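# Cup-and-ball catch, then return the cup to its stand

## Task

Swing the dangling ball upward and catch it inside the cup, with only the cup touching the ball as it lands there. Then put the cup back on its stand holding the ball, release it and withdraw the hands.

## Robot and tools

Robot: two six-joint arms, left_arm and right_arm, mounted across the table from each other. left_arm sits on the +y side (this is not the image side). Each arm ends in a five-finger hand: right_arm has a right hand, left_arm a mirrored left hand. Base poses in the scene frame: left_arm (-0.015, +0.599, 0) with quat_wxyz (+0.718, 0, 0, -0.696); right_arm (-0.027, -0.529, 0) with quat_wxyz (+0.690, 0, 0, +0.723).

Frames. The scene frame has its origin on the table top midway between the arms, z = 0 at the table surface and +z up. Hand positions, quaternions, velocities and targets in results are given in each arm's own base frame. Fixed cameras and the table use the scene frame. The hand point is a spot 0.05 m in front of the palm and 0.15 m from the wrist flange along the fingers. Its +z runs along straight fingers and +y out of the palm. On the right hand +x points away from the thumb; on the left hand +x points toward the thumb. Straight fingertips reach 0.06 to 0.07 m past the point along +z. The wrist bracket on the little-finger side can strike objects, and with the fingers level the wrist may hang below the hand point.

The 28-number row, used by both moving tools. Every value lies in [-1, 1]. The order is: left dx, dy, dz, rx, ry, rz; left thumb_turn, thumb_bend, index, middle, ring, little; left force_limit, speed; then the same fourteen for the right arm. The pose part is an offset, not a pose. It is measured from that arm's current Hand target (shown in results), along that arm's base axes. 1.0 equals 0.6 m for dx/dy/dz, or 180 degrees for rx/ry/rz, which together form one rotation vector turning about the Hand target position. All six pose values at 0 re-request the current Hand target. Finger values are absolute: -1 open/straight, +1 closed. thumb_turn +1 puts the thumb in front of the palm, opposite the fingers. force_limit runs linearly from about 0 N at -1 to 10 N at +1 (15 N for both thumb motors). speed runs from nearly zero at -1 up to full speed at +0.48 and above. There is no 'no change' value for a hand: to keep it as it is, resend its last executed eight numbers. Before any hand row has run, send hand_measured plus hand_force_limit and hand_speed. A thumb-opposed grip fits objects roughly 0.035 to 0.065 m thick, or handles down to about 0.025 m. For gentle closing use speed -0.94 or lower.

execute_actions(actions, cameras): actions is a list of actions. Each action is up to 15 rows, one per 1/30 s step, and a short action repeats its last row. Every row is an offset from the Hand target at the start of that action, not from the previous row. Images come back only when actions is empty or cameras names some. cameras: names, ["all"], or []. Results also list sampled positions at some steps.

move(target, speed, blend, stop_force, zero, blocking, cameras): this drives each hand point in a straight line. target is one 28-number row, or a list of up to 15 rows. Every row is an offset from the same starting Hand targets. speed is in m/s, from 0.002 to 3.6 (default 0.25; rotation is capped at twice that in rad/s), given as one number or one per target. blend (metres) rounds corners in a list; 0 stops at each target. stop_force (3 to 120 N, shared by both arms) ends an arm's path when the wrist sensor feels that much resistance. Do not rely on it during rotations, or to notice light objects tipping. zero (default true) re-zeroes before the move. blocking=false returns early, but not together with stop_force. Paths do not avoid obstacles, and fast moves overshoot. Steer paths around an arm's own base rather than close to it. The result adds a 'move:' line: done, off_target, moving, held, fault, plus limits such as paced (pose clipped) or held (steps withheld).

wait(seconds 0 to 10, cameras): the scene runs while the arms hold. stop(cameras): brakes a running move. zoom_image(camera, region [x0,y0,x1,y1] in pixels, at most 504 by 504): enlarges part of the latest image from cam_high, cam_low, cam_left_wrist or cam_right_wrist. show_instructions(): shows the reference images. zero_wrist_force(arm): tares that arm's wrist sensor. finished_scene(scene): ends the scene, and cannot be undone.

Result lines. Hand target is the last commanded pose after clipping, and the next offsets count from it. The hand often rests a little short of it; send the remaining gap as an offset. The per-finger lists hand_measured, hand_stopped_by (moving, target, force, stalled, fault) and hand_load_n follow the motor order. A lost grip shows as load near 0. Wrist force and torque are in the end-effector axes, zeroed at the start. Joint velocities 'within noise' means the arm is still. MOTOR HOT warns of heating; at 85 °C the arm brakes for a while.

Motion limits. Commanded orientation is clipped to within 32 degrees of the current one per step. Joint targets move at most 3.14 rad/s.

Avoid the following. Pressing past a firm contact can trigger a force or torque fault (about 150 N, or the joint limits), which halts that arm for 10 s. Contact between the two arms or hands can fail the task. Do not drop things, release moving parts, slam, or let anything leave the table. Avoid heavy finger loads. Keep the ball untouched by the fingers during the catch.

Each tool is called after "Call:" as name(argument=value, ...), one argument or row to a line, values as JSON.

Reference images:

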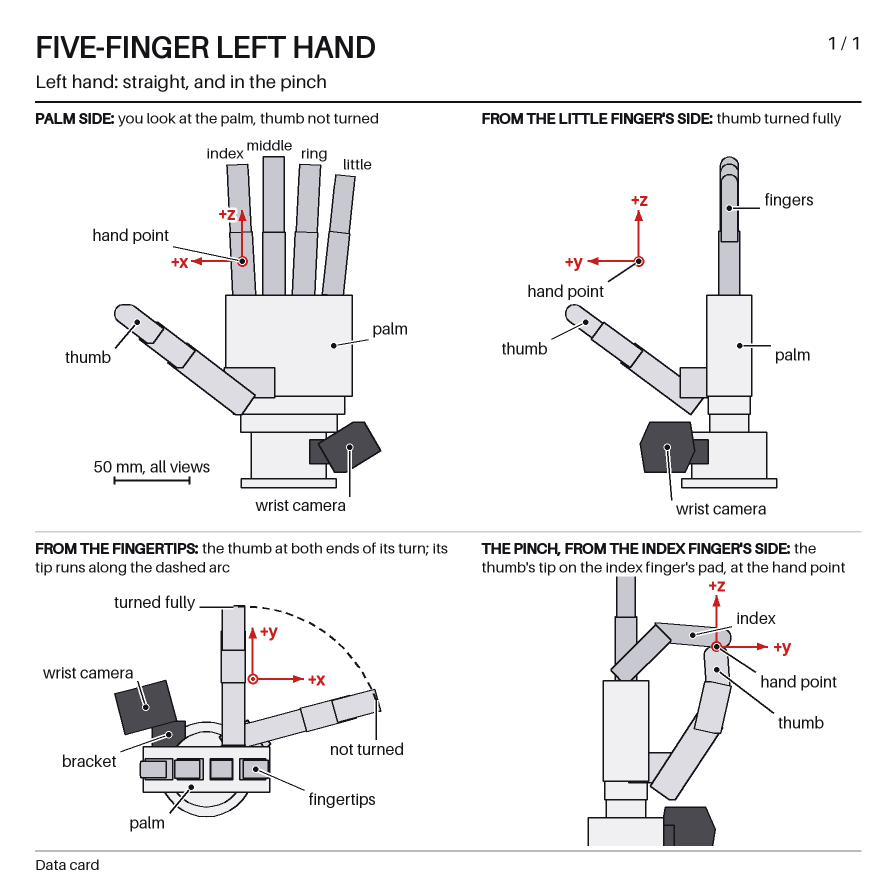

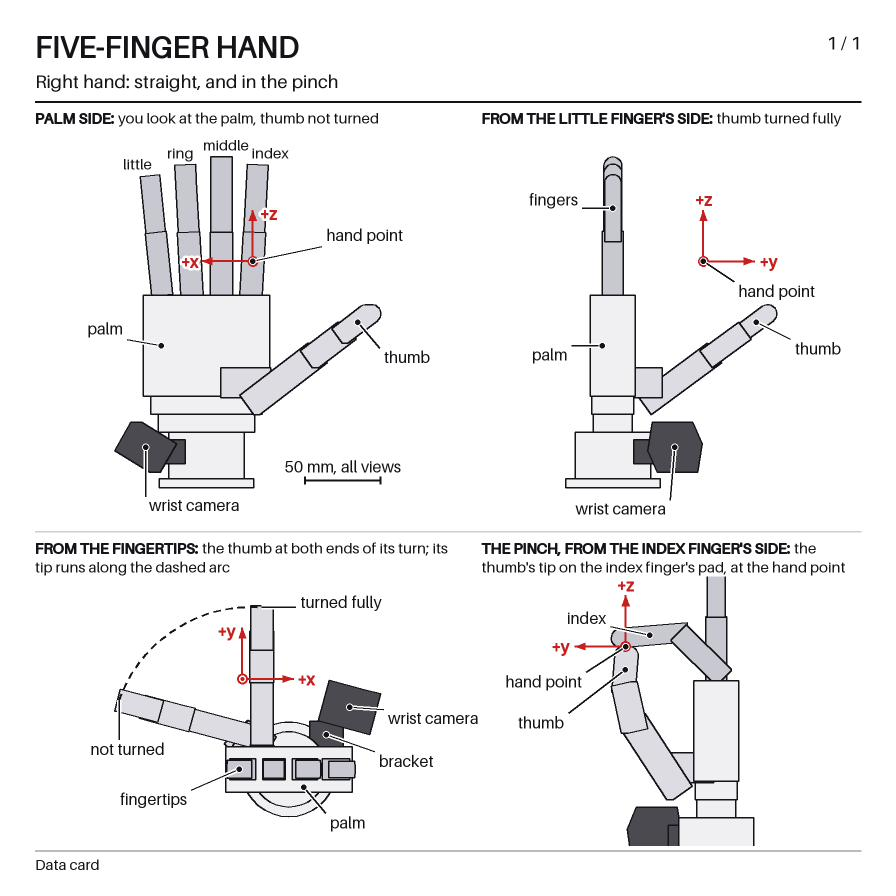

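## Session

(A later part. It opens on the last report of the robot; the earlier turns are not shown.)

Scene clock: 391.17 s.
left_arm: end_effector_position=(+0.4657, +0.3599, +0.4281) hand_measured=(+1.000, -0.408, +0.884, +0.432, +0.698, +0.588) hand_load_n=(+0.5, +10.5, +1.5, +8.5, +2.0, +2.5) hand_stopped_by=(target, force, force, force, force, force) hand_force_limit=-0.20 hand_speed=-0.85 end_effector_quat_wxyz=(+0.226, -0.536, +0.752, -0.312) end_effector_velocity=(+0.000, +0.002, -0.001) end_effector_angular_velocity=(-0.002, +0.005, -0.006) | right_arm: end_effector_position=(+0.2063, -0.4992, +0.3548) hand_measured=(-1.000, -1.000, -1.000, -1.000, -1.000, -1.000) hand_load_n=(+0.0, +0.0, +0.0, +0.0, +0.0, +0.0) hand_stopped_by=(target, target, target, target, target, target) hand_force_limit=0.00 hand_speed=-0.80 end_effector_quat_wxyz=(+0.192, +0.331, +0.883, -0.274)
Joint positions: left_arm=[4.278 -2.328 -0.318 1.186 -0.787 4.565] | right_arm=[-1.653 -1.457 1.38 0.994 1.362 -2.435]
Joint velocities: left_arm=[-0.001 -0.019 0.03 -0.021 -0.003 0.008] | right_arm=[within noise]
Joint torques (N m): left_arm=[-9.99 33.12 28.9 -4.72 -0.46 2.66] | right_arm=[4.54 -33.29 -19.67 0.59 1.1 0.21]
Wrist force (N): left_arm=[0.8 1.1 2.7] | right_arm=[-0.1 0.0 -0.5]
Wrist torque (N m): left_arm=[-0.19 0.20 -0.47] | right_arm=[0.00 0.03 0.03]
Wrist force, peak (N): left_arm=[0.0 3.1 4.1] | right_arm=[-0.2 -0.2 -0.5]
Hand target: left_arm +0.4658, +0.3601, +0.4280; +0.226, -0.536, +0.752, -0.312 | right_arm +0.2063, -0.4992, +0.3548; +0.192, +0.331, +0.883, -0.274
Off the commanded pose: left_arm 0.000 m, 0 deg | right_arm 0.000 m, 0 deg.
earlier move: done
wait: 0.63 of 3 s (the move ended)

Call:
move(
  target=[0,-0.1,-0.03,0,0,0.13,1,0.9,0.9,0.9,0.8,0.8,-0.2,-0.85,0,0,0,0,0,0,-1,-1,-1,-1,-1,-1,0,-0.8],
  speed=0.1,
)

Call:
move(
  target=[0,0,0.016667,0,0,0,1,0.9,0.9,0.9,0.8,0.8,-0.2,-0.85,0,0,0,0,0,0,-1,-1,-1,-1,-1,-1,0,-0.8],
  speed=0.002,
  blocking=false,
)

Call:
wait(
  seconds=0.133,
  cameras=["cam_high"],
)

Call:
wait(
  seconds=0.133,
  cameras=["cam_high"],
)

Call:
wait(
  seconds=0.133,
  cameras=["cam_high"],
)

Call:
wait(
  seconds=0.133,
  cameras=["cam_high"],
)

Call:
wait(
  seconds=0.133,
  cameras=["cam_high"],
)

Call:
wait(
  seconds=0.133,
  cameras=["cam_high"],
)

Call:
wait(
  seconds=0.133,
  cameras=["cam_high"],
)

Scene clock: 405.43 s.
left_arm: end_effector_position=(+0.4658, +0.3001, +0.4100) hand_measured=(+1.000, -0.408, +0.884, +0.432, +0.698, +0.588) hand_load_n=(+0.5, +10.5, +1.5, +9.0, +2.0, +3.5) hand_stopped_by=(target, force, force, force, force, force) hand_force_limit=-0.20 hand_speed=-0.85 end_effector_quat_wxyz=(-0.284, +0.677, -0.628, +0.259) | right_arm: end_effector_position=(+0.2063, -0.4992, +0.3548) hand_measured=(-1.000, -1.000, -1.000, -1.000, -1.000, -1.000) hand_load_n=(-0.5, +0.0, +0.0, +0.0, +0.0, +0.0) hand_stopped_by=(target, target, target, target, target, target) hand_force_limit=0.00 hand_speed=-0.80 end_effector_quat_wxyz=(+0.192, +0.331, +0.883, -0.274)
Joint positions: left_arm=[4.208 -1.935 -0.901 1.775 -0.938 3.962] | right_arm=[-1.653 -1.457 1.38 0.994 1.362 -2.435]
Joint torques (N m): left_arm=[-9.03 48.08 8.09 1.62 -0.92 -1.78] | right_arm=[4.54 -34.36 -19.57 0.48 1.25 0.44]
Wrist force (N): left_arm=[0.8 2.1 3.6] | right_arm=[-0.2 0.1 -0.4]
Wrist torque (N m): left_arm=[-0.13 0.34 -0.40] | right_arm=[0.01 0.04 0.02]
Wrist force, peak (N): left_arm=[0.9 1.8 4.0] | right_arm=[-0.2 0.0 -0.7]
Hand target: left_arm +0.4658, +0.3001, +0.4100; -0.284, +0.677, -0.628, +0.259 | right_arm +0.2063, -0.4992, +0.3548; +0.192, +0.331, +0.883, -0.274
Off the commanded pose: left_arm 0.000 m, 0 deg | right_arm 0.000 m, 0 deg.
move: done

Scene clock: 405.93 s.
left_arm: end_effector_position=(+0.4658, +0.3000, +0.4108) hand_measured=(+1.000, -0.408, +0.884, +0.432, +0.698, +0.588) hand_load_n=(+0.5, +10.5, +1.5, +8.5, +2.0, +3.0) hand_stopped_by=(target, force, force, force, force, force) hand_force_limit=-0.20 hand_speed=-0.85 end_effector_quat_wxyz=(-0.284, +0.677, -0.628, +0.259) end_effector_velocity=(+0.000, +0.000, +0.002) end_effector_angular_velocity=(+0.000, +0.000, -0.001) | right_arm: end_effector_position=(+0.2063, -0.4992, +0.3548) hand_measured=(-1.000, -1.000, -1.000, -1.000, -1.000, -1.000) hand_load_n=(-0.5, +0.0, +0.0, +0.0, +0.0, +0.0) hand_stopped_by=(target, target, target, target, target, target) hand_force_limit=0.00 hand_speed=-0.80 end_effector_quat_wxyz=(+0.192, +0.331, +0.883, -0.274)
Joint positions: left_arm=[4.208 -1.935 -0.899 1.773 -0.939 3.962] | right_arm=[-1.653 -1.457 1.38 0.994 1.362 -2.435]
Joint velocities: left_arm=[0 -0.003 0.008 -0.006 0 0.001] | right_arm=[within noise]
Joint torques (N m): left_arm=[-9.12 21.21 31.69 -3.69 -0.82 -1.73] | right_arm=[4.56 -33.08 -19.57 0.51 1.47 0.47]
Wrist force (N): left_arm=[0.4 1.8 2.9] | right_arm=[0.0 0.3 -0.4]
Wrist torque (N m): left_arm=[-0.13 0.24 -0.41] | right_arm=[0.04 0.01 0.04]
Wrist force, peak (N): left_arm=[0.8 2.2 3.6] | right_arm=[-0.1 0.3 -0.6]
Hand target: left_arm +0.4658, +0.3001, +0.4110; -0.284, +0.677, -0.628, +0.259 | right_arm +0.2063, -0.4992, +0.3548; +0.192, +0.331, +0.883, -0.274
Off the commanded pose: left_arm 0.009 m, 0 deg | right_arm 0.000 m, 0 deg.
move: running

Scene clock: 406.07 s.
left_arm: end_effector_position=(+0.4658, +0.3001, +0.4110) hand_measured=(+1.000, -0.408, +0.884, +0.432, +0.698, +0.588) hand_load_n=(+0.5, +10.5, +1.5, +8.5, +1.5, +2.5) hand_stopped_by=(target, force, force, force, force, force) hand_force_limit=-0.20 hand_speed=-0.85 end_effector_quat_wxyz=(-0.284, +0.677, -0.628, +0.259) end_effector_velocity=(+0.000, +0.000, +0.002) end_effector_angular_velocity=(+0.000, +0.001, -0.002) | right_arm: end_effector_position=(+0.2063, -0.4992, +0.3548) hand_measured=(-1.000, -1.000, -1.000, -1.000, -1.000, -1.000) hand_load_n=(-0.5, +0.0, +0.0, +0.0, +0.0, +0.0) hand_stopped_by=(target, target, target, target, target, target) hand_force_limit=0.00 hand_speed=-0.80 end_effector_quat_wxyz=(+0.192, +0.331, +0.883, -0.274)
Joint positions: left_arm=[4.208 -1.935 -0.898 1.773 -0.939 3.962] | right_arm=[-1.653 -1.457 1.38 0.994 1.362 -2.435]
Joint velocities: left_arm=[-0.001 -0.002 0.008 -0.007 0 0.001] | right_arm=[within noise]
Joint torques (N m): left_arm=[-9.58 20.34 29.84 -3.73 -0.75 -1.77] | right_arm=[5.38 -33 -19.34 0.53 1.34 0.42]
Wrist force (N): left_arm=[0.4 1.6 3.1] | right_arm=[-0.1 0.2 -0.3]
Wrist torque (N m): left_arm=[-0.16 0.23 -0.36] | right_arm=[0.02 0.01 0.03]
Wrist force, peak (N): left_arm=[0.5 2.0 3.2] | right_arm=[-0.1 0.2 -0.4]
Hand target: left_arm +0.4658, +0.3001, +0.4113; -0.284, +0.677, -0.628, +0.259 | right_arm +0.2063, -0.4992, +0.3548; +0.192, +0.331, +0.883, -0.274
Off the commanded pose: left_arm 0.009 m, 0 deg | right_arm 0.000 m, 0 deg.
earlier move: running
wait: 0.13 s; no rest
Images, in order (width x height): cam_high 896x504.

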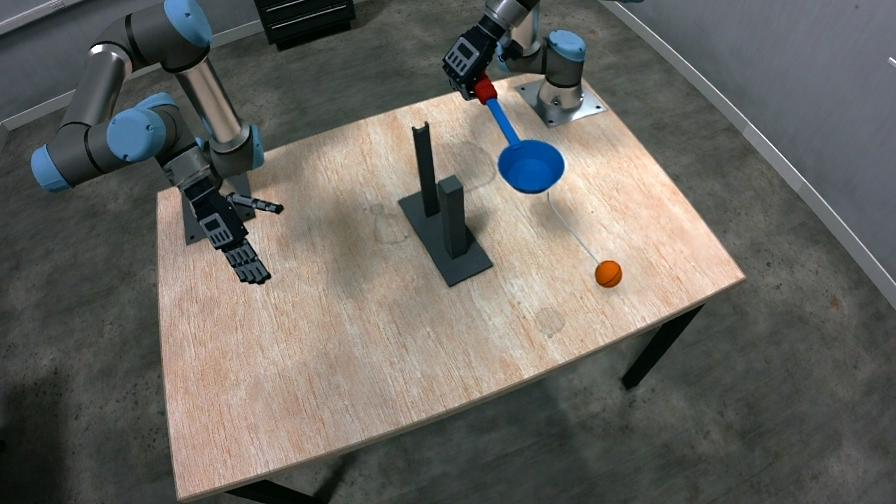

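Scene clock: 406.20 s.
left_arm: end_effector_position=(+0.4658, +0.3001, +0.4112) hand_measured=(+1.000, -0.408, +0.884, +0.432, +0.698, +0.588) hand_load_n=(+1.0, +10.5, +1.5, +8.5, +2.0, +3.0) hand_stopped_by=(target, force, force, force, force, force) hand_force_limit=-0.20 hand_speed=-0.85 end_effector_quat_wxyz=(-0.284, +0.677, -0.628, +0.259) end_effector_velocity=(+0.000, +0.000, +0.002) end_effector_angular_velocity=(+0.000, +0.000, +0.000) | right_arm: end_effector_position=(+0.2063, -0.4992, +0.3548) hand_measured=(-1.000, -1.000, -1.000, -1.000, -1.000, -1.000) hand_load_n=(+0.0, +0.0, +0.0, +0.0, +0.0, +0.0) hand_stopped_by=(target, target, target, target, target, target) hand_force_limit=0.00 hand_speed=-0.80 end_effector_quat_wxyz=(+0.192, +0.331, +0.883, -0.274)
Joint positions: left_arm=[4.208 -1.935 -0.897 1.772 -0.939 3.962] | right_arm=[-1.653 -1.457 1.38 0.994 1.362 -2.435]
Joint velocities: left_arm=[0 -0.002 0.008 -0.006 0 0] | right_arm=[within noise]
Joint torques (N m): left_arm=[-9.97 21.02 31.23 -3.85 -0.68 -1.79] | right_arm=[4.62 -33.14 -19.5 0.47 1.35 0.37]
Wrist force (N): left_arm=[0.5 2.0 3.0] | right_arm=[-0.1 0.0 -0.3]
Wrist torque (N m): left_arm=[-0.13 0.27 -0.44] | right_arm=[0.00 0.02 0.02]
Wrist force, peak (N): left_arm=[0.7 1.9 3.4] | right_arm=[0.0 0.1 -0.5]
Hand target: left_arm +0.4658, +0.3001, +0.4116; -0.284, +0.677, -0.628, +0.259 | right_arm +0.2063, -0.4992, +0.3548; +0.192, +0.331, +0.883, -0.274
Off the commanded pose: left_arm 0.009 m, 0 deg | right_arm 0.000 m, 0 deg.
earlier move: running
wait: 0.13 s; no rest
Images, in order (width x height): cam_high 896x504.

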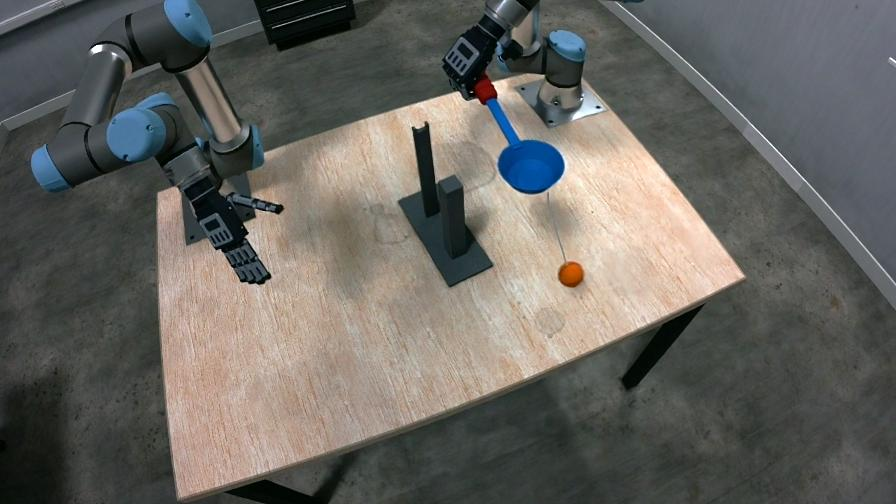

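Scene clock: 406.33 s.
left_arm: end_effector_position=(+0.4658, +0.3001, +0.4115) hand_measured=(+1.000, -0.408, +0.884, +0.432, +0.698, +0.588) hand_load_n=(+0.5, +10.5, +1.5, +9.0, +2.0, +3.5) hand_stopped_by=(target, force, force, force, force, force) hand_force_limit=-0.20 hand_speed=-0.85 end_effector_quat_wxyz=(-0.284, +0.677, -0.628, +0.259) end_effector_velocity=(+0.000, +0.000, +0.002) end_effector_angular_velocity=(+0.001, -0.001, +0.000) | right_arm: end_effector_position=(+0.2063, -0.4992, +0.3548) hand_measured=(-1.000, -1.000, -1.000, -1.000, -1.000, -1.000) hand_load_n=(+0.0, -0.5, +0.0, +0.0, +0.0, +0.0) hand_stopped_by=(target, target, target, target, target, target) hand_force_limit=0.00 hand_speed=-0.80 end_effector_quat_wxyz=(+0.192, +0.331, +0.883, -0.274)
Joint positions: left_arm=[4.208 -1.936 -0.896 1.771 -0.939 3.962] | right_arm=[-1.653 -1.457 1.38 0.994 1.362 -2.435]
Joint velocities: left_arm=[0 -0.002 0.008 -0.006 0 0.001] | right_arm=[within noise]
Joint torques (N m): left_arm=[-8.67 21.45 31.77 -3.7 -0.53 -1.76] | right_arm=[4.15 -33.21 -20.09 0.41 1.42 0.39]
Wrist force (N): left_arm=[0.8 1.9 3.1] | right_arm=[0.0 0.1 -0.3]
Wrist torque (N m): left_arm=[-0.11 0.31 -0.40] | right_arm=[0.01 0.00 0.03]
Wrist force, peak (N): left_arm=[0.8 2.2 3.4] | right_arm=[-0.1 -0.1 -0.4]
Hand target: left_arm +0.4658, +0.3001, +0.4118; -0.284, +0.677, -0.628, +0.259 | right_arm +0.2063, -0.4992, +0.3548; +0.192, +0.331, +0.883, -0.274
Off the commanded pose: left_arm 0.009 m, 0 deg | right_arm 0.000 m, 0 deg.
earlier move: running
wait: 0.13 s; no rest
Images, in order (width x height): cam_high 896x504.

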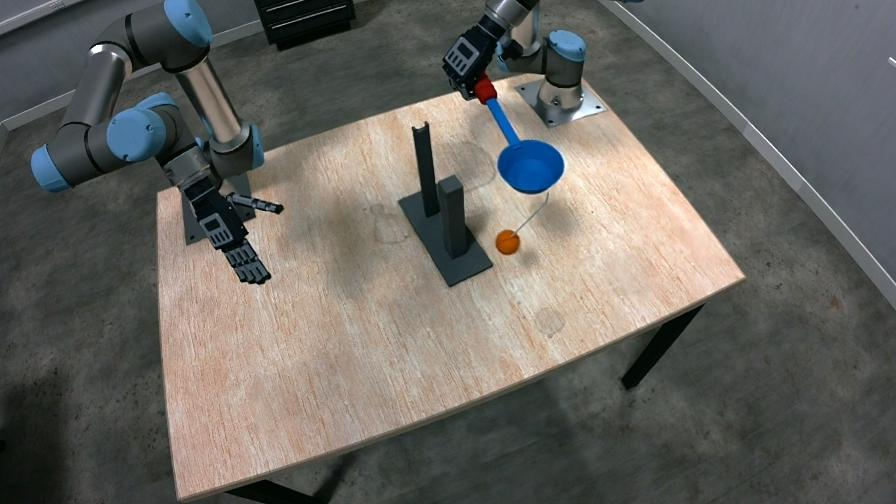

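Scene clock: 406.47 s.
left_arm: end_effector_position=(+0.4658, +0.3001, +0.4118) hand_measured=(+1.000, -0.408, +0.884, +0.432, +0.698, +0.588) hand_load_n=(+0.5, +10.5, +1.5, +8.5, +2.0, +3.0) hand_stopped_by=(target, force, force, force, force, force) hand_force_limit=-0.20 hand_speed=-0.85 end_effector_quat_wxyz=(-0.284, +0.677, -0.628, +0.259) end_effector_velocity=(+0.000, +0.000, +0.002) end_effector_angular_velocity=(+0.000, +0.000, -0.001) | right_arm: end_effector_position=(+0.2063, -0.4992, +0.3548) hand_measured=(-1.000, -1.000, -1.000, -1.000, -1.000, -1.000) hand_load_n=(+0.0, +0.0, +0.0, +0.0, +0.0, +0.0) hand_stopped_by=(target, target, target, target, target, target) hand_force_limit=0.00 hand_speed=-0.80 end_effector_quat_wxyz=(+0.192, +0.331, +0.883, -0.274)
Joint positions: left_arm=[4.208 -1.936 -0.895 1.77 -0.939 3.962] | right_arm=[-1.653 -1.457 1.38 0.994 1.362 -2.435]
Joint velocities: left_arm=[0 -0.002 0.008 -0.006 0 0] | right_arm=[within noise]
Joint torques (N m): left_arm=[-9.4 21.08 31.96 -3.91 -0.46 -1.69] | right_arm=[4.78 -32.95 -19.36 0.61 1.22 0.41]
Wrist force (N): left_arm=[0.8 1.7 3.4] | right_arm=[-0.1 0.2 -0.3]
Wrist torque (N m): left_arm=[-0.15 0.26 -0.33] | right_arm=[0.02 0.02 0.03]
Wrist force, peak (N): left_arm=[0.9 2.2 3.4] | right_arm=[0.1 0.0 -0.6]
Hand target: left_arm +0.4658, +0.3001, +0.4121; -0.284, +0.677, -0.628, +0.259 | right_arm +0.2063, -0.4992, +0.3548; +0.192, +0.331, +0.883, -0.274
Off the commanded pose: left_arm 0.008 m, 0 deg | right_arm 0.000 m, 0 deg.
earlier move: running
wait: 0.13 s; no rest
Images, in order (width x height): cam_high 896x504.

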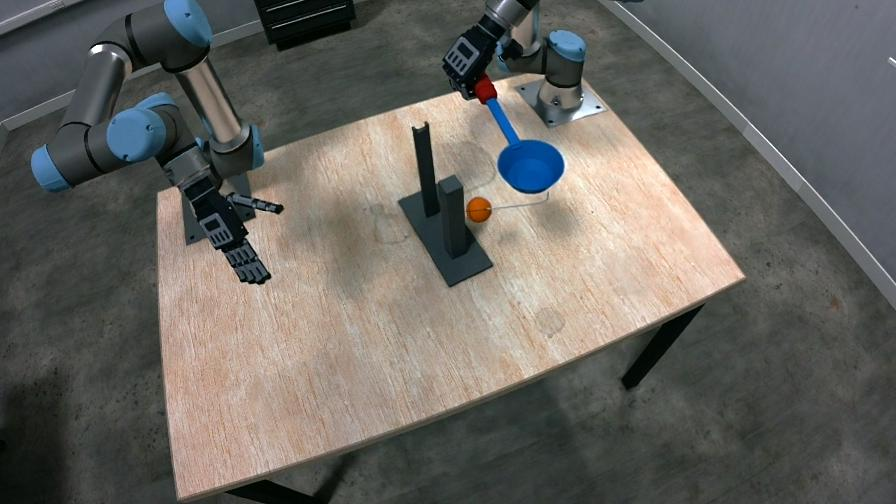

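Scene clock: 406.60 s.
left_arm: end_effector_position=(+0.4658, +0.3001, +0.4120) hand_measured=(+1.000, -0.408, +0.884, +0.432, +0.698, +0.588) hand_load_n=(+0.5, +10.5, +1.5, +8.5, +2.0, +3.0) hand_stopped_by=(target, force, force, force, force, force) hand_force_limit=-0.20 hand_speed=-0.85 end_effector_quat_wxyz=(-0.284, +0.677, -0.628, +0.259) end_effector_velocity=(+0.000, +0.000, +0.002) end_effector_angular_velocity=(-0.001, +0.000, +0.001) | right_arm: end_effector_position=(+0.2063, -0.4992, +0.3548) hand_measured=(-1.000, -1.000, -1.000, -1.000, -1.000, -1.000) hand_load_n=(+0.0, +0.0, +0.0, +0.0, +0.0, +0.0) hand_stopped_by=(target, target, target, target, target, target) hand_force_limit=0.00 hand_speed=-0.80 end_effector_quat_wxyz=(+0.192, +0.331, +0.883, -0.274)
Joint positions: left_arm=[4.208 -1.936 -0.893 1.769 -0.939 3.962] | right_arm=[-1.653 -1.457 1.38 0.994 1.362 -2.435]
Joint velocities: left_arm=[0 -0.002 0.008 -0.006 0 -0.002] | right_arm=[within noise]
Joint torques (N m): left_arm=[-8.79 20.95 30.39 -3.64 -0.41 -1.74] | right_arm=[4.9 -32.77 -19.4 0.48 1.3 0.38]
Wrist force (N): left_arm=[0.8 1.7 3.1] | right_arm=[-0.1 0.1 -0.3]
Wrist torque (N m): left_arm=[-0.13 0.29 -0.36] | right_arm=[0.00 0.01 0.03]
Wrist force, peak (N): left_arm=[0.9 1.7 3.4] | right_arm=[-0.3 0.3 -0.4]
Hand target: left_arm +0.4658, +0.3001, +0.4124; -0.284, +0.677, -0.628, +0.259 | right_arm +0.2063, -0.4992, +0.3548; +0.192, +0.331, +0.883, -0.274
Off the commanded pose: left_arm 0.008 m, 0 deg | right_arm 0.000 m, 0 deg.
earlier move: running
wait: 0.13 s; no rest
Images, in order (width x height): cam_high 896x504.

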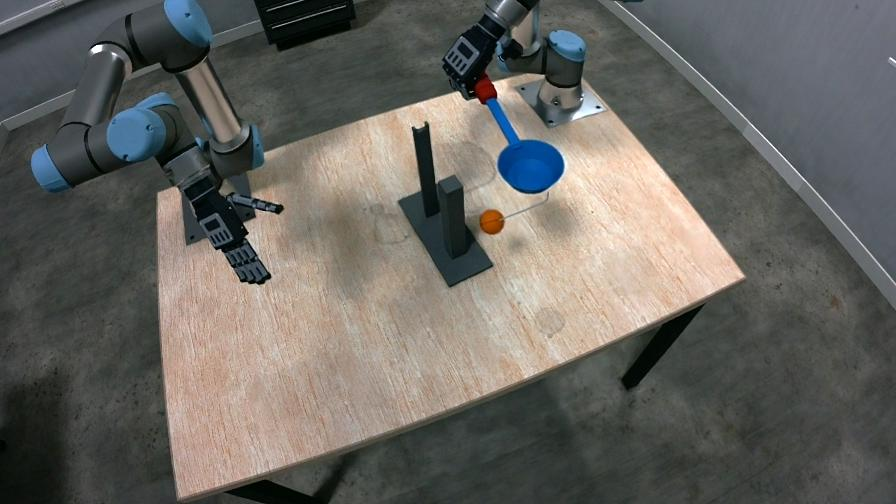

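Scene clock: 406.73 s.
left_arm: end_effector_position=(+0.4658, +0.3001, +0.4123) hand_measured=(+1.000, -0.408, +0.884, +0.432, +0.698, +0.588) hand_load_n=(+0.5, +10.5, +1.5, +8.5, +2.0, +3.0) hand_stopped_by=(target, force, force, force, force, force) hand_force_limit=-0.20 hand_speed=-0.85 end_effector_quat_wxyz=(-0.284, +0.677, -0.628, +0.259) end_effector_velocity=(+0.000, +0.000, +0.002) end_effector_angular_velocity=(+0.001, -0.001, -0.001) | right_arm: end_effector_position=(+0.2063, -0.4992, +0.3548) hand_measured=(-1.000, -1.000, -1.000, -1.000, -1.000, -1.000) hand_load_n=(+0.0, +0.0, +0.0, +0.0, +0.0, +0.0) hand_stopped_by=(target, target, target, target, target, target) hand_force_limit=0.00 hand_speed=-0.80 end_effector_quat_wxyz=(+0.192, +0.331, +0.883, -0.274)
Joint positions: left_arm=[4.208 -1.936 -0.892 1.768 -0.939 3.962] | right_arm=[-1.653 -1.457 1.38 0.994 1.362 -2.435]
Joint velocities: left_arm=[0 -0.002 0.008 -0.006 0.001 0.001] | right_arm=[within noise]
Joint torques (N m): left_arm=[-9.61 21.27 31.37 -3.34 -0.31 -1.8] | right_arm=[4.99 -33.35 -19.38 0.46 1.4 0.3]
Wrist force (N): left_arm=[0.5 2.0 3.5] | right_arm=[0.0 0.0 -0.5]
Wrist torque (N m): left_arm=[-0.17 0.35 -0.45] | right_arm=[0.01 0.02 0.02]
Wrist force, peak (N): left_arm=[0.9 2.1 3.4] | right_arm=[-0.3 -0.1 -0.6]
Hand target: left_arm +0.4658, +0.3001, +0.4126; -0.284, +0.677, -0.628, +0.259 | right_arm +0.2063, -0.4992, +0.3548; +0.192, +0.331, +0.883, -0.274
Off the commanded pose: left_arm 0.008 m, 0 deg | right_arm 0.000 m, 0 deg.
earlier move: running
wait: 0.13 s; no rest
Images, in order (width x height): cam_high 896x504.

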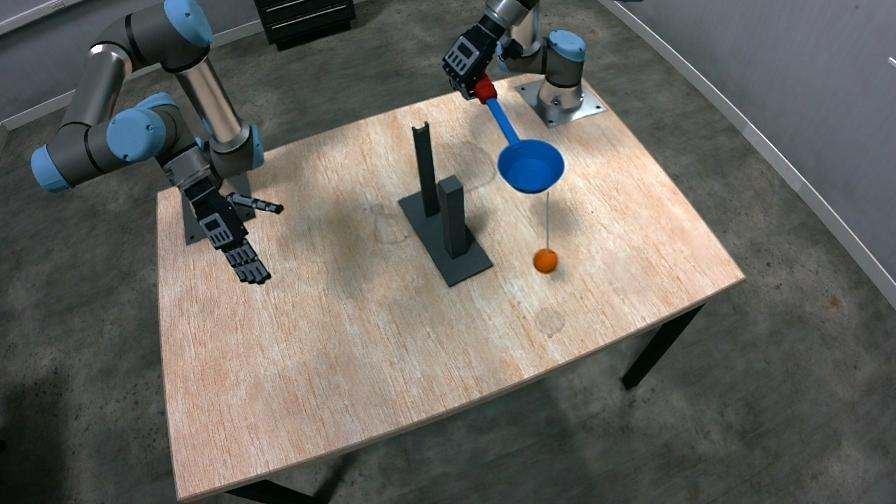

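Scene clock: 406.87 s.
left_arm: end_effector_position=(+0.4658, +0.3001, +0.4126) hand_measured=(+1.000, -0.408, +0.884, +0.432, +0.698, +0.588) hand_load_n=(+0.5, +10.5, +1.5, +8.5, +1.5, +2.5) hand_stopped_by=(target, force, force, force, force, force) hand_force_limit=-0.20 hand_speed=-0.85 end_effector_quat_wxyz=(-0.284, +0.677, -0.628, +0.259) end_effector_velocity=(+0.000, +0.000, +0.002) end_effector_angular_velocity=(+0.000, +0.001, +0.001) | right_arm: end_effector_position=(+0.2063, -0.4992, +0.3548) hand_measured=(-1.000, -1.000, -1.000, -1.000, -1.000, -1.000) hand_load_n=(+0.0, +0.0, +0.0, +0.0, +0.0, +0.0) hand_stopped_by=(target, target, target, target, target, target) hand_force_limit=0.00 hand_speed=-0.80 end_effector_quat_wxyz=(+0.192, +0.331, +0.883, -0.274)
Joint positions: left_arm=[4.208 -1.937 -0.891 1.768 -0.939 3.962] | right_arm=[-1.653 -1.457 1.38 0.994 1.362 -2.435]
Joint velocities: left_arm=[0 -0.002 0.008 -0.006 -0.001 0] | right_arm=[within noise]
Joint torques (N m): left_arm=[-8.83 21.24 30.57 -3.81 -0.24 -1.74] | right_arm=[4.09 -33 -20.5 0.49 1.41 0.49]
Wrist force (N): left_arm=[0.3 1.9 3.0] | right_arm=[0.0 0.2 -0.4]
Wrist torque (N m): left_arm=[-0.11 0.24 -0.39] | right_arm=[0.03 0.00 0.03]
Wrist force, peak (N): left_arm=[0.6 2.1 3.4] | right_arm=[0.0 0.2 -0.4]
Hand target: left_arm +0.4658, +0.3001, +0.4129; -0.284, +0.677, -0.628, +0.259 | right_arm +0.2063, -0.4992, +0.3548; +0.192, +0.331, +0.883, -0.274
Off the commanded pose: left_arm 0.007 m, 0 deg | right_arm 0.000 m, 0 deg.
earlier move: running
wait: 0.13 s; no rest
Images, in order (width x height): cam_high 896x504.

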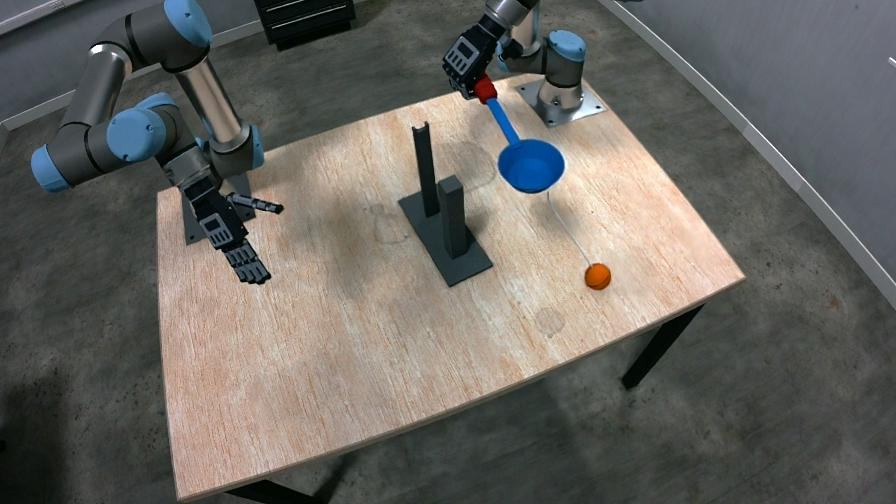

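Call:
wait(
  seconds=10,
)

Call:
wait(
  seconds=0.433,
)

Call:
execute_actions(
  actions=[
    [[0,0,0,0,0,0,1,0.9,0.9,0.9,0.8,0.8,-0.2,-0.85,0,0,0,0,0,0,-1,-1,-1,-1,-1,-1,0,-0.8],[-0.0083,0.0134,0,0,0,0,1,0.9,0.9,0.9,0.8,0.8,-0.2,-0.85,0,0,0,0,0,0,-1,-1,-1,-1,-1,-1,0,-0.8],[-0.0182,0.0293,0,0,0,0,1,0.9,0.9,0.9,0.8,0.8,-0.2,-0.85,0,0,0,0,0,0,-1,-1,-1,-1,-1,-1,0,-0.8],[-0.029,0.0469,0,0,0,0,1,0.9,0.9,0.9,0.8,0.8,-0.2,-0.85,0,0,0,0,0,0,-1,-1,-1,-1,-1,-1,0,-0.8],[-0.0403,0.0652,0,0,0,0,1,0.9,0.9,0.9,0.8,0.8,-0.2,-0.85,0,0,0,0,0,0,-1,-1,-1,-1,-1,-1,0,-0.8],[-0.0515,0.0832,0,0,0,0,1,0.9,0.9,0.9,0.8,0.8,-0.2,-0.85,0,0,0,0,0,0,-1,-1,-1,-1,-1,-1,0,-0.8],[-0.0619,0.0999,0,0,0,0,1,0.9,0.9,0.9,0.8,0.8,-0.2,-0.85,0,0,0,0,0,0,-1,-1,-1,-1,-1,-1,0,-0.8],[-0.0709,0.1145,0,0,0,0,1,0.9,0.9,0.9,0.8,0.8,-0.2,-0.85,0,0,0,0,0,0,-1,-1,-1,-1,-1,-1,0,-0.8],[-0.0781,0.1262,0,0,0,0,1,0.9,0.9,0.9,0.8,0.8,-0.2,-0.85,0,0,0,0,0,0,-1,-1,-1,-1,-1,-1,0,-0.8],[-0.0831,0.1343,0,0,0,0,1,0.9,0.9,0.9,0.8,0.8,-0.2,-0.85,0,0,0,0,0,0,-1,-1,-1,-1,-1,-1,0,-0.8],[-0.0857,0.1383,0,0,0,0,1,0.9,0.9,0.9,0.8,0.8,-0.2,-0.85,0,0,0,0,0,0,-1,-1,-1,-1,-1,-1,0,-0.8],[-0.0856,0.1382,0,0,0,0,1,0.9,0.9,0.9,0.8,0.8,-0.2,-0.85,0,0,0,0,0,0,-1,-1,-1,-1,-1,-1,0,-0.8],[-0.0829,0.1339,0,0,0,0,1,0.9,0.9,0.9,0.8,0.8,-0.2,-0.85,0,0,0,0,0,0,-1,-1,-1,-1,-1,-1,0,-0.8],[-0.0777,0.1255,0,0,0,0,1,0.9,0.9,0.9,0.8,0.8,-0.2,-0.85,0,0,0,0,0,0,-1,-1,-1,-1,-1,-1,0,-0.8],[-0.0704,0.1137,0,0,0,0,1,0.9,0.9,0.9,0.8,0.8,-0.2,-0.85,0,0,0,0,0,0,-1,-1,-1,-1,-1,-1,0,-0.8]],
    [[0.0092,-0.0148,0,0,0,0,1,0.9,0.9,0.9,0.8,0.8,-0.2,-0.85,0,0,0,0,0,0,-1,-1,-1,-1,-1,-1,0,-0.8],[0.0196,-0.0317,0,0,0,0,1,0.9,0.9,0.9,0.8,0.8,-0.2,-0.85,0,0,0,0,0,0,-1,-1,-1,-1,-1,-1,0,-0.8],[0.0308,-0.0497,0,0,0,0,1,0.9,0.9,0.9,0.8,0.8,-0.2,-0.85,0,0,0,0,0,0,-1,-1,-1,-1,-1,-1,0,-0.8],[0.0421,-0.068,0,0,0,0,1,0.9,0.9,0.9,0.8,0.8,-0.2,-0.85,0,0,0,0,0,0,-1,-1,-1,-1,-1,-1,0,-0.8],[0.0529,-0.0855,0,0,0,0,1,0.9,0.9,0.9,0.8,0.8,-0.2,-0.85,0,0,0,0,0,0,-1,-1,-1,-1,-1,-1,0,-0.8],[0.0627,-0.1012,0,0,0,0,1,0.9,0.9,0.9,0.8,0.8,-0.2,-0.85,0,0,0,0,0,0,-1,-1,-1,-1,-1,-1,0,-0.8],[0.0709,-0.1144,0,0,0,0,1,0.9,0.9,0.9,0.8,0.8,-0.2,-0.85,0,0,0,0,0,0,-1,-1,-1,-1,-1,-1,0,-0.8],[0.077,-0.1244,0,0,0,0,1,0.9,0.9,0.9,0.8,0.8,-0.2,-0.85,0,0,0,0,0,0,-1,-1,-1,-1,-1,-1,0,-0.8],[0.0808,-0.1305,0,0,0,0,1,0.9,0.9,0.9,0.8,0.8,-0.2,-0.85,0,0,0,0,0,0,-1,-1,-1,-1,-1,-1,0,-0.8],[0.0821,-0.1325,0,0,0,0,1,0.9,0.9,0.9,0.8,0.8,-0.2,-0.85,0,0,0,0,0,0,-1,-1,-1,-1,-1,-1,0,-0.8],[0.0806,-0.1302,0,0,0,0,1,0.9,0.9,0.9,0.8,0.8,-0.2,-0.85,0,0,0,0,0,0,-1,-1,-1,-1,-1,-1,0,-0.8],[0.0767,-0.1239,0,0,0,0,1,0.9,0.9,0.9,0.8,0.8,-0.2,-0.85,0,0,0,0,0,0,-1,-1,-1,-1,-1,-1,0,-0.8],[0.0704,-0.1137,0,0,0,0,1,0.9,0.9,0.9,0.8,0.8,-0.2,-0.85,0,0,0,0,0,0,-1,-1,-1,-1,-1,-1,0,-0.8]],
  ],
)

Call:
move(
  target=[0,0,-0.016667,0,0,0,1,0.9,0.9,0.9,0.8,0.8,-0.2,-0.85,0,0,0,0,0,0,-1,-1,-1,-1,-1,-1,0,-0.8],
  speed=0.002,
  blocking=false,
)

Call:
wait(
  seconds=0.133,
  cameras=["cam_high"],
)

Call:
wait(
  seconds=0.133,
  cameras=["cam_high"],
)

Call:
wait(
  seconds=0.133,
  cameras=["cam_high"],
)

Call:
wait(
  seconds=0.133,
  cameras=["cam_high"],
)

Call:
wait(
  seconds=0.133,
  cameras=["cam_high"],
)

Scene clock: 410.63 s.
left_arm: end_effector_position=(+0.4658, +0.3001, +0.4200) hand_measured=(+1.000, -0.408, +0.884, +0.432, +0.698, +0.588) hand_load_n=(+0.5, +10.5, +1.5, +9.0, +2.0, +3.0) hand_stopped_by=(target, force, force, force, force, force) hand_force_limit=-0.20 hand_speed=-0.85 end_effector_quat_wxyz=(-0.284, +0.677, -0.628, +0.259) | right_arm: end_effector_position=(+0.2063, -0.4992, +0.3548) hand_measured=(-1.000, -1.000, -1.000, -1.000, -1.000, -1.000) hand_load_n=(+0.0, +0.0, +0.0, +0.0, +0.0, +0.0) hand_stopped_by=(target, target, target, target, target, target) hand_force_limit=0.00 hand_speed=-0.80 end_effector_quat_wxyz=(+0.192, +0.331, +0.883, -0.274)
Joint positions: left_arm=[4.208 -1.944 -0.861 1.745 -0.939 3.962] | right_arm=[-1.653 -1.457 1.38 0.994 1.362 -2.435]
Joint torques (N m): left_arm=[-8.94 21.49 30.34 -3.66 0.57 -1.77] | right_arm=[4.44 -32.66 -19.46 0.55 1.39 0.52]
Wrist force (N): left_arm=[0.6 2.0 3.3] | right_arm=[-0.1 -0.1 -0.3]
Wrist torque (N m): left_arm=[-0.14 0.27 -0.40] | right_arm=[-0.02 0.02 0.02]
Wrist force, peak (N): left_arm=[0.6 2.4 3.4] | right_arm=[-0.1 -0.1 -0.7]
Hand target: left_arm +0.4658, +0.3001, +0.4200; -0.284, +0.677, -0.628, +0.259 | right_arm +0.2063, -0.4992, +0.3548; +0.192, +0.331, +0.883, -0.274
Off the commanded pose: left_arm 0.000 m, 0 deg | right_arm 0.000 m, 0 deg.
earlier move: done
wait: 1.53 of 10 s (the move ended)

Scene clock: 411.07 s.
left_arm: end_effector_position=(+0.4658, +0.3001, +0.4200) hand_measured=(+1.000, -0.408, +0.884, +0.432, +0.698, +0.588) hand_load_n=(+0.5, +10.5, +1.5, +8.5, +2.0, +3.5) hand_stopped_by=(target, force, force, force, force, force) hand_force_limit=-0.20 hand_speed=-0.85 end_effector_quat_wxyz=(-0.284, +0.677, -0.628, +0.259) | right_arm: end_effector_position=(+0.2063, -0.4992, +0.3548) hand_measured=(-1.000, -1.000, -1.000, -1.000, -1.000, -1.000) hand_load_n=(+0.0, +0.0, +0.0, +0.0, +0.0, +0.0) hand_stopped_by=(target, target, target, target, target, target) hand_force_limit=0.00 hand_speed=-0.80 end_effector_quat_wxyz=(+0.192, +0.331, +0.883, -0.274)
Joint positions: left_arm=[4.208 -1.944 -0.861 1.745 -0.939 3.962] | right_arm=[-1.653 -1.457 1.38 0.994 1.362 -2.435]
Joint torques (N m): left_arm=[-9.46 21.42 30.9 -3.58 0.46 -1.64] | right_arm=[4.67 -32.22 -19.87 0.47 1.53 0.37]
Wrist force (N): left_arm=[0.7 1.5 3.3] | right_arm=[0.1 0.0 -0.3]
Wrist torque (N m): left_arm=[-0.16 0.32 -0.37] | right_arm=[0.00 -0.01 0.04]
Wrist force, peak (N): left_arm=[0.6 2.2 3.5] | right_arm=[-0.1 0.1 -0.6]
Hand target: left_arm +0.4658, +0.3001, +0.4200; -0.284, +0.677, -0.628, +0.259 | right_arm +0.2063, -0.4992, +0.3548; +0.192, +0.331, +0.883, -0.274
Off the commanded pose: left_arm 0.000 m, 0 deg | right_arm 0.000 m, 0 deg.
wait: 0.43 s; at rest by 0.17 s

Scene clock: 412.37 s.
left_arm: end_effector_position=(+0.4658, +0.3000, +0.4200) hand_measured=(+1.000, -0.408, +0.884, +0.432, +0.698, +0.588) hand_load_n=(+0.5, +10.5, +1.5, +8.5, +2.0, +3.0) hand_stopped_by=(target, force, force, force, force, force) hand_force_limit=-0.20 hand_speed=-0.85 end_effector_quat_wxyz=(-0.284, +0.677, -0.628, +0.259) | right_arm: end_effector_position=(+0.2063, -0.4992, +0.3548) hand_measured=(-1.000, -1.000, -1.000, -1.000, -1.000, -1.000) hand_load_n=(+0.0, +0.0, +0.0, +0.0, +0.0, +0.0) hand_stopped_by=(target, target, target, target, target, target) hand_force_limit=0.00 hand_speed=-0.80 end_effector_quat_wxyz=(+0.192, +0.331, +0.883, -0.274)
Joint positions: left_arm=[4.208 -1.944 -0.861 1.744 -0.938 3.962] | right_arm=[-1.653 -1.457 1.38 0.994 1.362 -2.435]
Joint torques (N m): left_arm=[-9.92 45.27 30.51 1.42 -0.94 -1.81] | right_arm=[4.39 -32.65 -19.47 0.64 1.45 0.54]
Wrist force (N): left_arm=[0.5 1.7 3.3] | right_arm=[0.0 0.0 -0.5]
Wrist torque (N m): left_arm=[-0.15 0.29 -0.37] | right_arm=[0.00 0.00 0.03]
Wrist force, peak (N): left_arm=[2.9 1.2 4.2] | right_arm=[-0.1 0.3 -0.5]
Hand target: left_arm +0.4658, +0.3001, +0.4200; -0.284, +0.677, -0.628, +0.259 | right_arm +0.2063, -0.4992, +0.3548; +0.192, +0.331, +0.883, -0.274
Off the commanded pose: left_arm 0.000 m, 0 deg | right_arm 0.000 m, 0 deg.
Step readings (end_effector_position of left_arm | right_arm):
0: (+0.4658, +0.3001, +0.4200) | (+0.2063, -0.4992, +0.3548)
1: (+0.4658, +0.3001, +0.4200) | (+0.2063, -0.4992, +0.3548)
2: (+0.4658, +0.3001, +0.4200) | (+0.2063, -0.4992, +0.3548)
4: (+0.4645, +0.3022, +0.4200) | (+0.2063, -0.4992, +0.3548)
8: (+0.4500, +0.3255, +0.4199) | (+0.2063, -0.4992, +0.3548)
15: (+0.4208, +0.3713, +0.4197) | (+0.2063, -0.4992, +0.3548)
16: (+0.4203, +0.3723, +0.4197) | (+0.2063, -0.4992, +0.3548)
17: (+0.4209, +0.3716, +0.4198) | (+0.2063, -0.4992, +0.3548)
19: (+0.4252, +0.3648, +0.4200) | (+0.2063, -0.4992, +0.3548)
23: (+0.4431, +0.3348, +0.4204) | (+0.2063, -0.4992, +0.3548)
30: (+0.4654, +0.2991, +0.4203) | (+0.2063, -0.4992, +0.3548)

Scene clock: 412.87 s.
left_arm: end_effector_position=(+0.4658, +0.3001, +0.4194) hand_measured=(+1.000, -0.408, +0.884, +0.432, +0.698, +0.588) hand_load_n=(+0.5, +10.5, +1.5, +9.0, +2.0, +3.0) hand_stopped_by=(target, force, force, force, force, force) hand_force_limit=-0.20 hand_speed=-0.85 end_effector_quat_wxyz=(-0.284, +0.677, -0.628, +0.259) end_effector_velocity=(+0.000, +0.000, -0.002) end_effector_angular_velocity=(-0.002, +0.000, +0.001) | right_arm: end_effector_position=(+0.2063, -0.4992, +0.3548) hand_measured=(-1.000, -1.000, -1.000, -1.000, -1.000, -1.000) hand_load_n=(+0.0, +0.0, +0.0, +0.0, +0.0, +0.0) hand_stopped_by=(target, target, target, target, target, target) hand_force_limit=0.00 hand_speed=-0.80 end_effector_quat_wxyz=(+0.192, +0.331, +0.883, -0.274)
Joint positions: left_arm=[4.208 -1.943 -0.864 1.747 -0.939 3.962] | right_arm=[-1.653 -1.457 1.38 0.994 1.362 -2.435]
Joint velocities: left_arm=[0 0.002 -0.008 0.006 0 -0.002] | right_arm=[within noise]
Joint torques (N m): left_arm=[-8.96 46.97 8.68 1.7 -0.9 -1.72] | right_arm=[4.51 -32.84 -20.05 0.49 1.53 0.47]
Wrist force (N): left_arm=[0.7 2.0 3.3] | right_arm=[-0.1 0.2 -0.5]
Wrist torque (N m): left_arm=[-0.13 0.29 -0.40] | right_arm=[0.03 0.02 0.03]
Wrist force, peak (N): left_arm=[0.8 2.3 3.5] | right_arm=[-0.1 0.0 -0.6]
Hand target: left_arm +0.4658, +0.3001, +0.4190; -0.284, +0.677, -0.628, +0.259 | right_arm +0.2063, -0.4992, +0.3548; +0.192, +0.331, +0.883, -0.274
Off the commanded pose: left_arm 0.009 m, 0 deg | right_arm 0.000 m, 0 deg.
move: running

Scene clock: 413.00 s.
left_arm: end_effector_position=(+0.4658, +0.3001, +0.4191) hand_measured=(+1.000, -0.408, +0.884, +0.432, +0.698, +0.588) hand_load_n=(+0.5, +10.5, +1.5, +8.5, +2.0, +3.0) hand_stopped_by=(target, force, force, force, force, force) hand_force_limit=-0.20 hand_speed=-0.85 end_effector_quat_wxyz=(-0.284, +0.677, -0.628, +0.259) end_effector_velocity=(+0.000, +0.000, -0.002) end_effector_angular_velocity=(+0.001, +0.000, -0.001) | right_arm: end_effector_position=(+0.2063, -0.4992, +0.3548) hand_measured=(-1.000, -1.000, -1.000, -1.000, -1.000, -1.000) hand_load_n=(+0.0, +0.0, +0.0, +0.0, +0.0, +0.0) hand_stopped_by=(target, target, target, target, target, target) hand_force_limit=0.00 hand_speed=-0.80 end_effector_quat_wxyz=(+0.192, +0.331, +0.883, -0.274)
Joint positions: left_arm=[4.208 -1.943 -0.865 1.747 -0.939 3.962] | right_arm=[-1.653 -1.457 1.38 0.994 1.362 -2.435]
Joint velocities: left_arm=[0 0.002 -0.008 0.006 0 0.001] | right_arm=[within noise]
Joint torques (N m): left_arm=[-9.84 47.6 8.89 1.55 -0.97 -1.86] | right_arm=[3.63 -32.77 -18.95 0.62 1.44 0.55]
Wrist force (N): left_arm=[0.7 1.7 3.2] | right_arm=[0.0 0.1 -0.5]
Wrist torque (N m): left_arm=[-0.14 0.28 -0.37] | right_arm=[0.03 0.01 0.03]
Wrist force, peak (N): left_arm=[0.7 2.1 3.4] | right_arm=[0.0 0.1 -0.5]
Hand target: left_arm +0.4658, +0.3001, +0.4188; -0.284, +0.677, -0.628, +0.259 | right_arm +0.2063, -0.4992, +0.3548; +0.192, +0.331, +0.883, -0.274
Off the commanded pose: left_arm 0.009 m, 0 deg | right_arm 0.000 m, 0 deg.
earlier move: running
wait: 0.13 s; no rest
Images, in order (width x height): cam_high 896x504.

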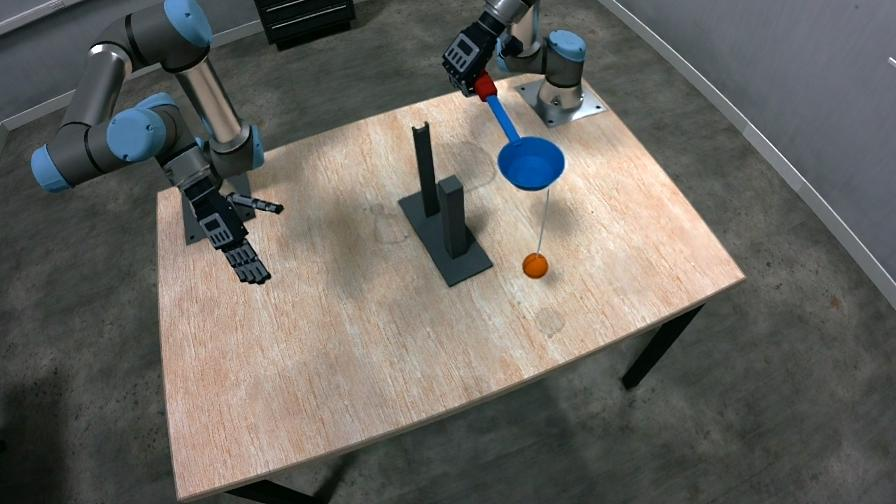

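Scene clock: 413.13 s.
left_arm: end_effector_position=(+0.4658, +0.3001, +0.4188) hand_measured=(+1.000, -0.408, +0.884, +0.432, +0.698, +0.588) hand_load_n=(+0.5, +11.0, +1.5, +8.5, +2.0, +3.0) hand_stopped_by=(target, force, force, force, force, force) hand_force_limit=-0.20 hand_speed=-0.85 end_effector_quat_wxyz=(-0.284, +0.677, -0.628, +0.259) end_effector_velocity=(+0.000, +0.000, -0.002) end_effector_angular_velocity=(-0.001, +0.002, +0.000) | right_arm: end_effector_position=(+0.2063, -0.4992, +0.3548) hand_measured=(-1.000, -1.000, -1.000, -1.000, -1.000, -1.000) hand_load_n=(+0.0, +0.0, +0.0, +0.0, +0.0, +0.0) hand_stopped_by=(target, target, target, target, target, target) hand_force_limit=0.00 hand_speed=-0.80 end_effector_quat_wxyz=(+0.192, +0.331, +0.883, -0.274)
Joint positions: left_arm=[4.208 -1.943 -0.866 1.748 -0.939 3.962] | right_arm=[-1.653 -1.457 1.38 0.994 1.362 -2.435]
Joint velocities: left_arm=[0 0.002 -0.009 0.005 -0.001 0.001] | right_arm=[within noise]
Joint torques (N m): left_arm=[-8.99 48.8 8.96 1.52 -0.92 -1.82] | right_arm=[4.68 -32.34 -19.26 0.46 1.54 0.6]
Wrist force (N): left_arm=[0.5 1.8 3.1] | right_arm=[0.0 -0.1 -0.4]
Wrist torque (N m): left_arm=[-0.12 0.30 -0.38] | right_arm=[-0.01 0.01 0.02]
Wrist force, peak (N): left_arm=[0.8 2.1 3.5] | right_arm=[-0.1 0.1 -0.6]
Hand target: left_arm +0.4658, +0.3001, +0.4185; -0.284, +0.677, -0.628, +0.259 | right_arm +0.2063, -0.4992, +0.3548; +0.192, +0.331, +0.883, -0.274
Off the commanded pose: left_arm 0.009 m, 0 deg | right_arm 0.000 m, 0 deg.
earlier move: running
wait: 0.13 s; no rest
Images, in order (width x height): cam_high 896x504.

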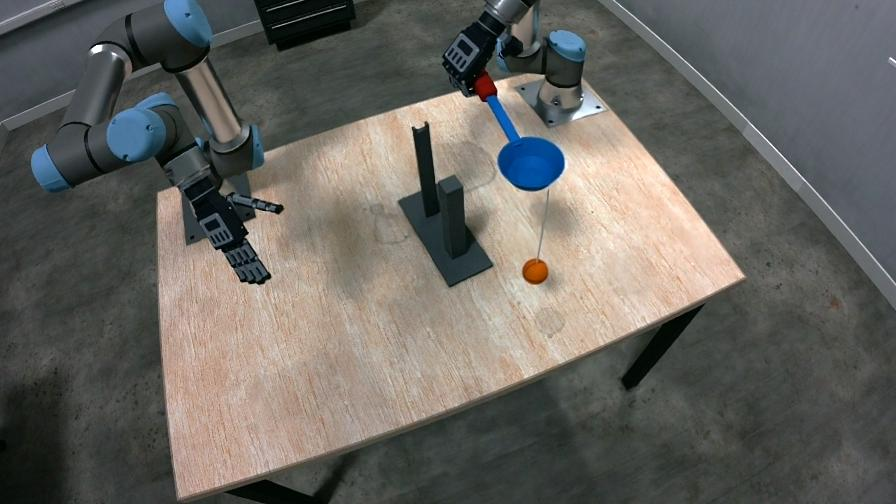

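Scene clock: 413.27 s.
left_arm: end_effector_position=(+0.4658, +0.3001, +0.4186) hand_measured=(+1.000, -0.408, +0.884, +0.432, +0.698, +0.588) hand_load_n=(+0.5, +10.5, +2.0, +8.5, +2.0, +3.0) hand_stopped_by=(target, force, force, force, force, force) hand_force_limit=-0.20 hand_speed=-0.85 end_effector_quat_wxyz=(-0.284, +0.677, -0.628, +0.259) end_effector_velocity=(+0.000, +0.000, -0.002) end_effector_angular_velocity=(+0.001, +0.001, +0.001) | right_arm: end_effector_position=(+0.2063, -0.4992, +0.3548) hand_measured=(-1.000, -1.000, -1.000, -1.000, -1.000, -1.000) hand_load_n=(+0.0, +0.0, +0.0, +0.0, +0.0, +0.0) hand_stopped_by=(target, target, target, target, target, target) hand_force_limit=0.00 hand_speed=-0.80 end_effector_quat_wxyz=(+0.192, +0.331, +0.883, -0.274)
Joint positions: left_arm=[4.208 -1.943 -0.867 1.749 -0.939 3.962] | right_arm=[-1.653 -1.457 1.38 0.994 1.362 -2.435]
Joint velocities: left_arm=[0 0.003 -0.008 0.006 -0.001 0] | right_arm=[within noise]
Joint torques (N m): left_arm=[-8.91 47.68 8.65 1.52 -0.98 -1.83] | right_arm=[4.61 -33.3 -19.81 0.5 1.55 0.58]
Wrist force (N): left_arm=[0.7 1.9 3.2] | right_arm=[0.0 0.1 -0.6]
Wrist torque (N m): left_arm=[-0.14 0.28 -0.38] | right_arm=[0.03 0.01 0.03]
Wrist force, peak (N): left_arm=[0.8 2.0 3.3] | right_arm=[0.0 0.1 -0.6]
Hand target: left_arm +0.4658, +0.3001, +0.4182; -0.284, +0.677, -0.628, +0.259 | right_arm +0.2063, -0.4992, +0.3548; +0.192, +0.331, +0.883, -0.274
Off the commanded pose: left_arm 0.009 m, 0 deg | right_arm 0.000 m, 0 deg.
earlier move: running
wait: 0.13 s; no rest
Images, in order (width x height): cam_high 896x504.

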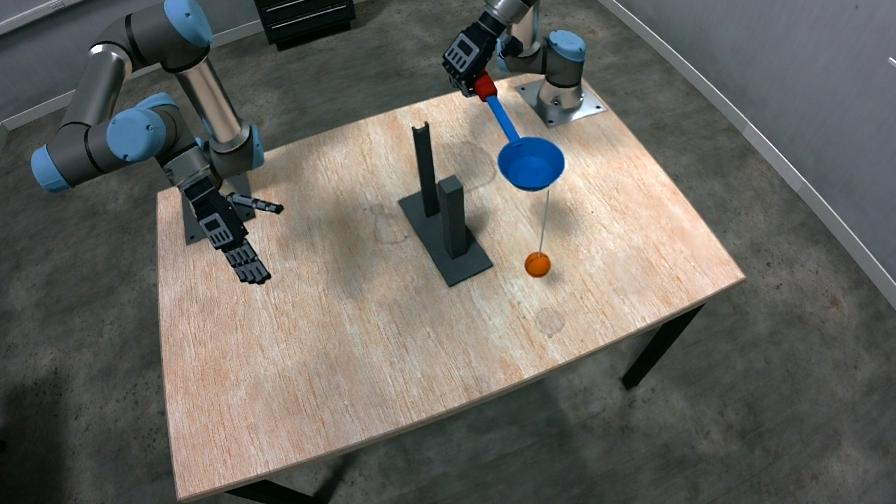

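Scene clock: 413.40 s.
left_arm: end_effector_position=(+0.4658, +0.3001, +0.4183) hand_measured=(+1.000, -0.408, +0.884, +0.432, +0.698, +0.588) hand_load_n=(+0.5, +10.5, +1.5, +9.0, +2.0, +3.0) hand_stopped_by=(target, force, force, force, force, force) hand_force_limit=-0.20 hand_speed=-0.85 end_effector_quat_wxyz=(-0.284, +0.677, -0.628, +0.259) end_effector_velocity=(+0.000, +0.000, -0.002) end_effector_angular_velocity=(+0.000, +0.000, +0.000) | right_arm: end_effector_position=(+0.2063, -0.4992, +0.3548) hand_measured=(-1.000, -1.000, -1.000, -1.000, -1.000, -1.000) hand_load_n=(+0.0, +0.0, +0.0, +0.0, +0.0, +0.0) hand_stopped_by=(target, target, target, target, target, target) hand_force_limit=0.00 hand_speed=-0.80 end_effector_quat_wxyz=(+0.192, +0.331, +0.883, -0.274)
Joint positions: left_arm=[4.208 -1.942 -0.868 1.75 -0.939 3.962] | right_arm=[-1.653 -1.457 1.38 0.994 1.362 -2.435]
Joint velocities: left_arm=[0 0.002 -0.008 0.006 0 0.001] | right_arm=[within noise]
Joint torques (N m): left_arm=[-9.35 48.32 8.56 1.69 -0.9 -1.77] | right_arm=[4.73 -33.66 -19.74 0.46 1.4 0.45]
Wrist force (N): left_arm=[0.8 1.8 3.3] | right_arm=[-0.1 0.1 -0.3]
Wrist torque (N m): left_arm=[-0.15 0.26 -0.39] | right_arm=[0.00 0.02 0.02]
Wrist force, peak (N): left_arm=[0.6 2.2 3.4] | right_arm=[0.3 0.1 -0.5]
Hand target: left_arm +0.4658, +0.3001, +0.4180; -0.284, +0.677, -0.628, +0.259 | right_arm +0.2063, -0.4992, +0.3548; +0.192, +0.331, +0.883, -0.274
Off the commanded pose: left_arm 0.008 m, 0 deg | right_arm 0.000 m, 0 deg.
earlier move: running
wait: 0.13 s; no rest
Images, in order (width x height): cam_high 896x504.

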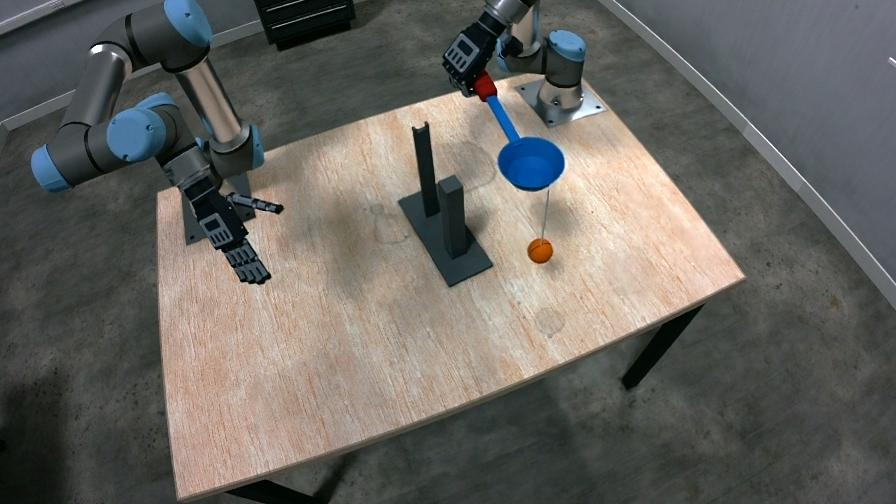

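Scene clock: 413.53 s.
left_arm: end_effector_position=(+0.4658, +0.3001, +0.4180) hand_measured=(+1.000, -0.408, +0.884, +0.432, +0.698, +0.588) hand_load_n=(+0.5, +11.0, +1.5, +8.5, +2.0, +3.0) hand_stopped_by=(target, force, force, force, force, force) hand_force_limit=-0.20 hand_speed=-0.85 end_effector_quat_wxyz=(-0.284, +0.677, -0.628, +0.259) end_effector_velocity=(+0.000, +0.000, -0.002) end_effector_angular_velocity=(-0.001, +0.000, +0.000) | right_arm: end_effector_position=(+0.2063, -0.4992, +0.3548) hand_measured=(-1.000, -1.000, -1.000, -1.000, -1.000, -1.000) hand_load_n=(+0.0, +0.0, +0.0, +0.0, +0.0, +0.0) hand_stopped_by=(target, target, target, target, target, target) hand_force_limit=0.00 hand_speed=-0.80 end_effector_quat_wxyz=(+0.192, +0.331, +0.883, -0.274)
Joint positions: left_arm=[4.208 -1.942 -0.869 1.751 -0.939 3.962] | right_arm=[-1.653 -1.457 1.38 0.994 1.362 -2.435]
Joint velocities: left_arm=[-0.001 0.002 -0.009 0.007 0 -0.001] | right_arm=[within noise]
Joint torques (N m): left_arm=[-9.2 47.15 8.41 1.53 -0.95 -1.78] | right_arm=[3.94 -33.39 -18.99 0.47 1.43 0.5]
Wrist force (N): left_arm=[0.8 2.0 3.5] | right_arm=[-0.1 0.0 -0.2]
Wrist torque (N m): left_arm=[-0.16 0.27 -0.39] | right_arm=[-0.01 0.02 0.02]
Wrist force, peak (N): left_arm=[0.8 2.0 3.5] | right_arm=[0.0 0.1 -0.5]
Hand target: left_arm +0.4658, +0.3001, +0.4177; -0.284, +0.677, -0.628, +0.259 | right_arm +0.2063, -0.4992, +0.3548; +0.192, +0.331, +0.883, -0.274
Off the commanded pose: left_arm 0.008 m, 0 deg | right_arm 0.000 m, 0 deg.
earlier move: running
wait: 0.13 s; no rest
Images, in order (width x height): cam_high 896x504.

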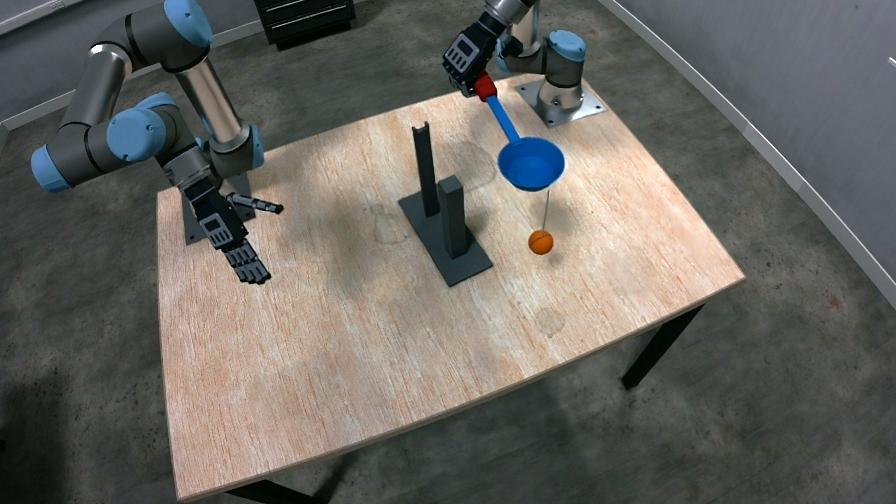

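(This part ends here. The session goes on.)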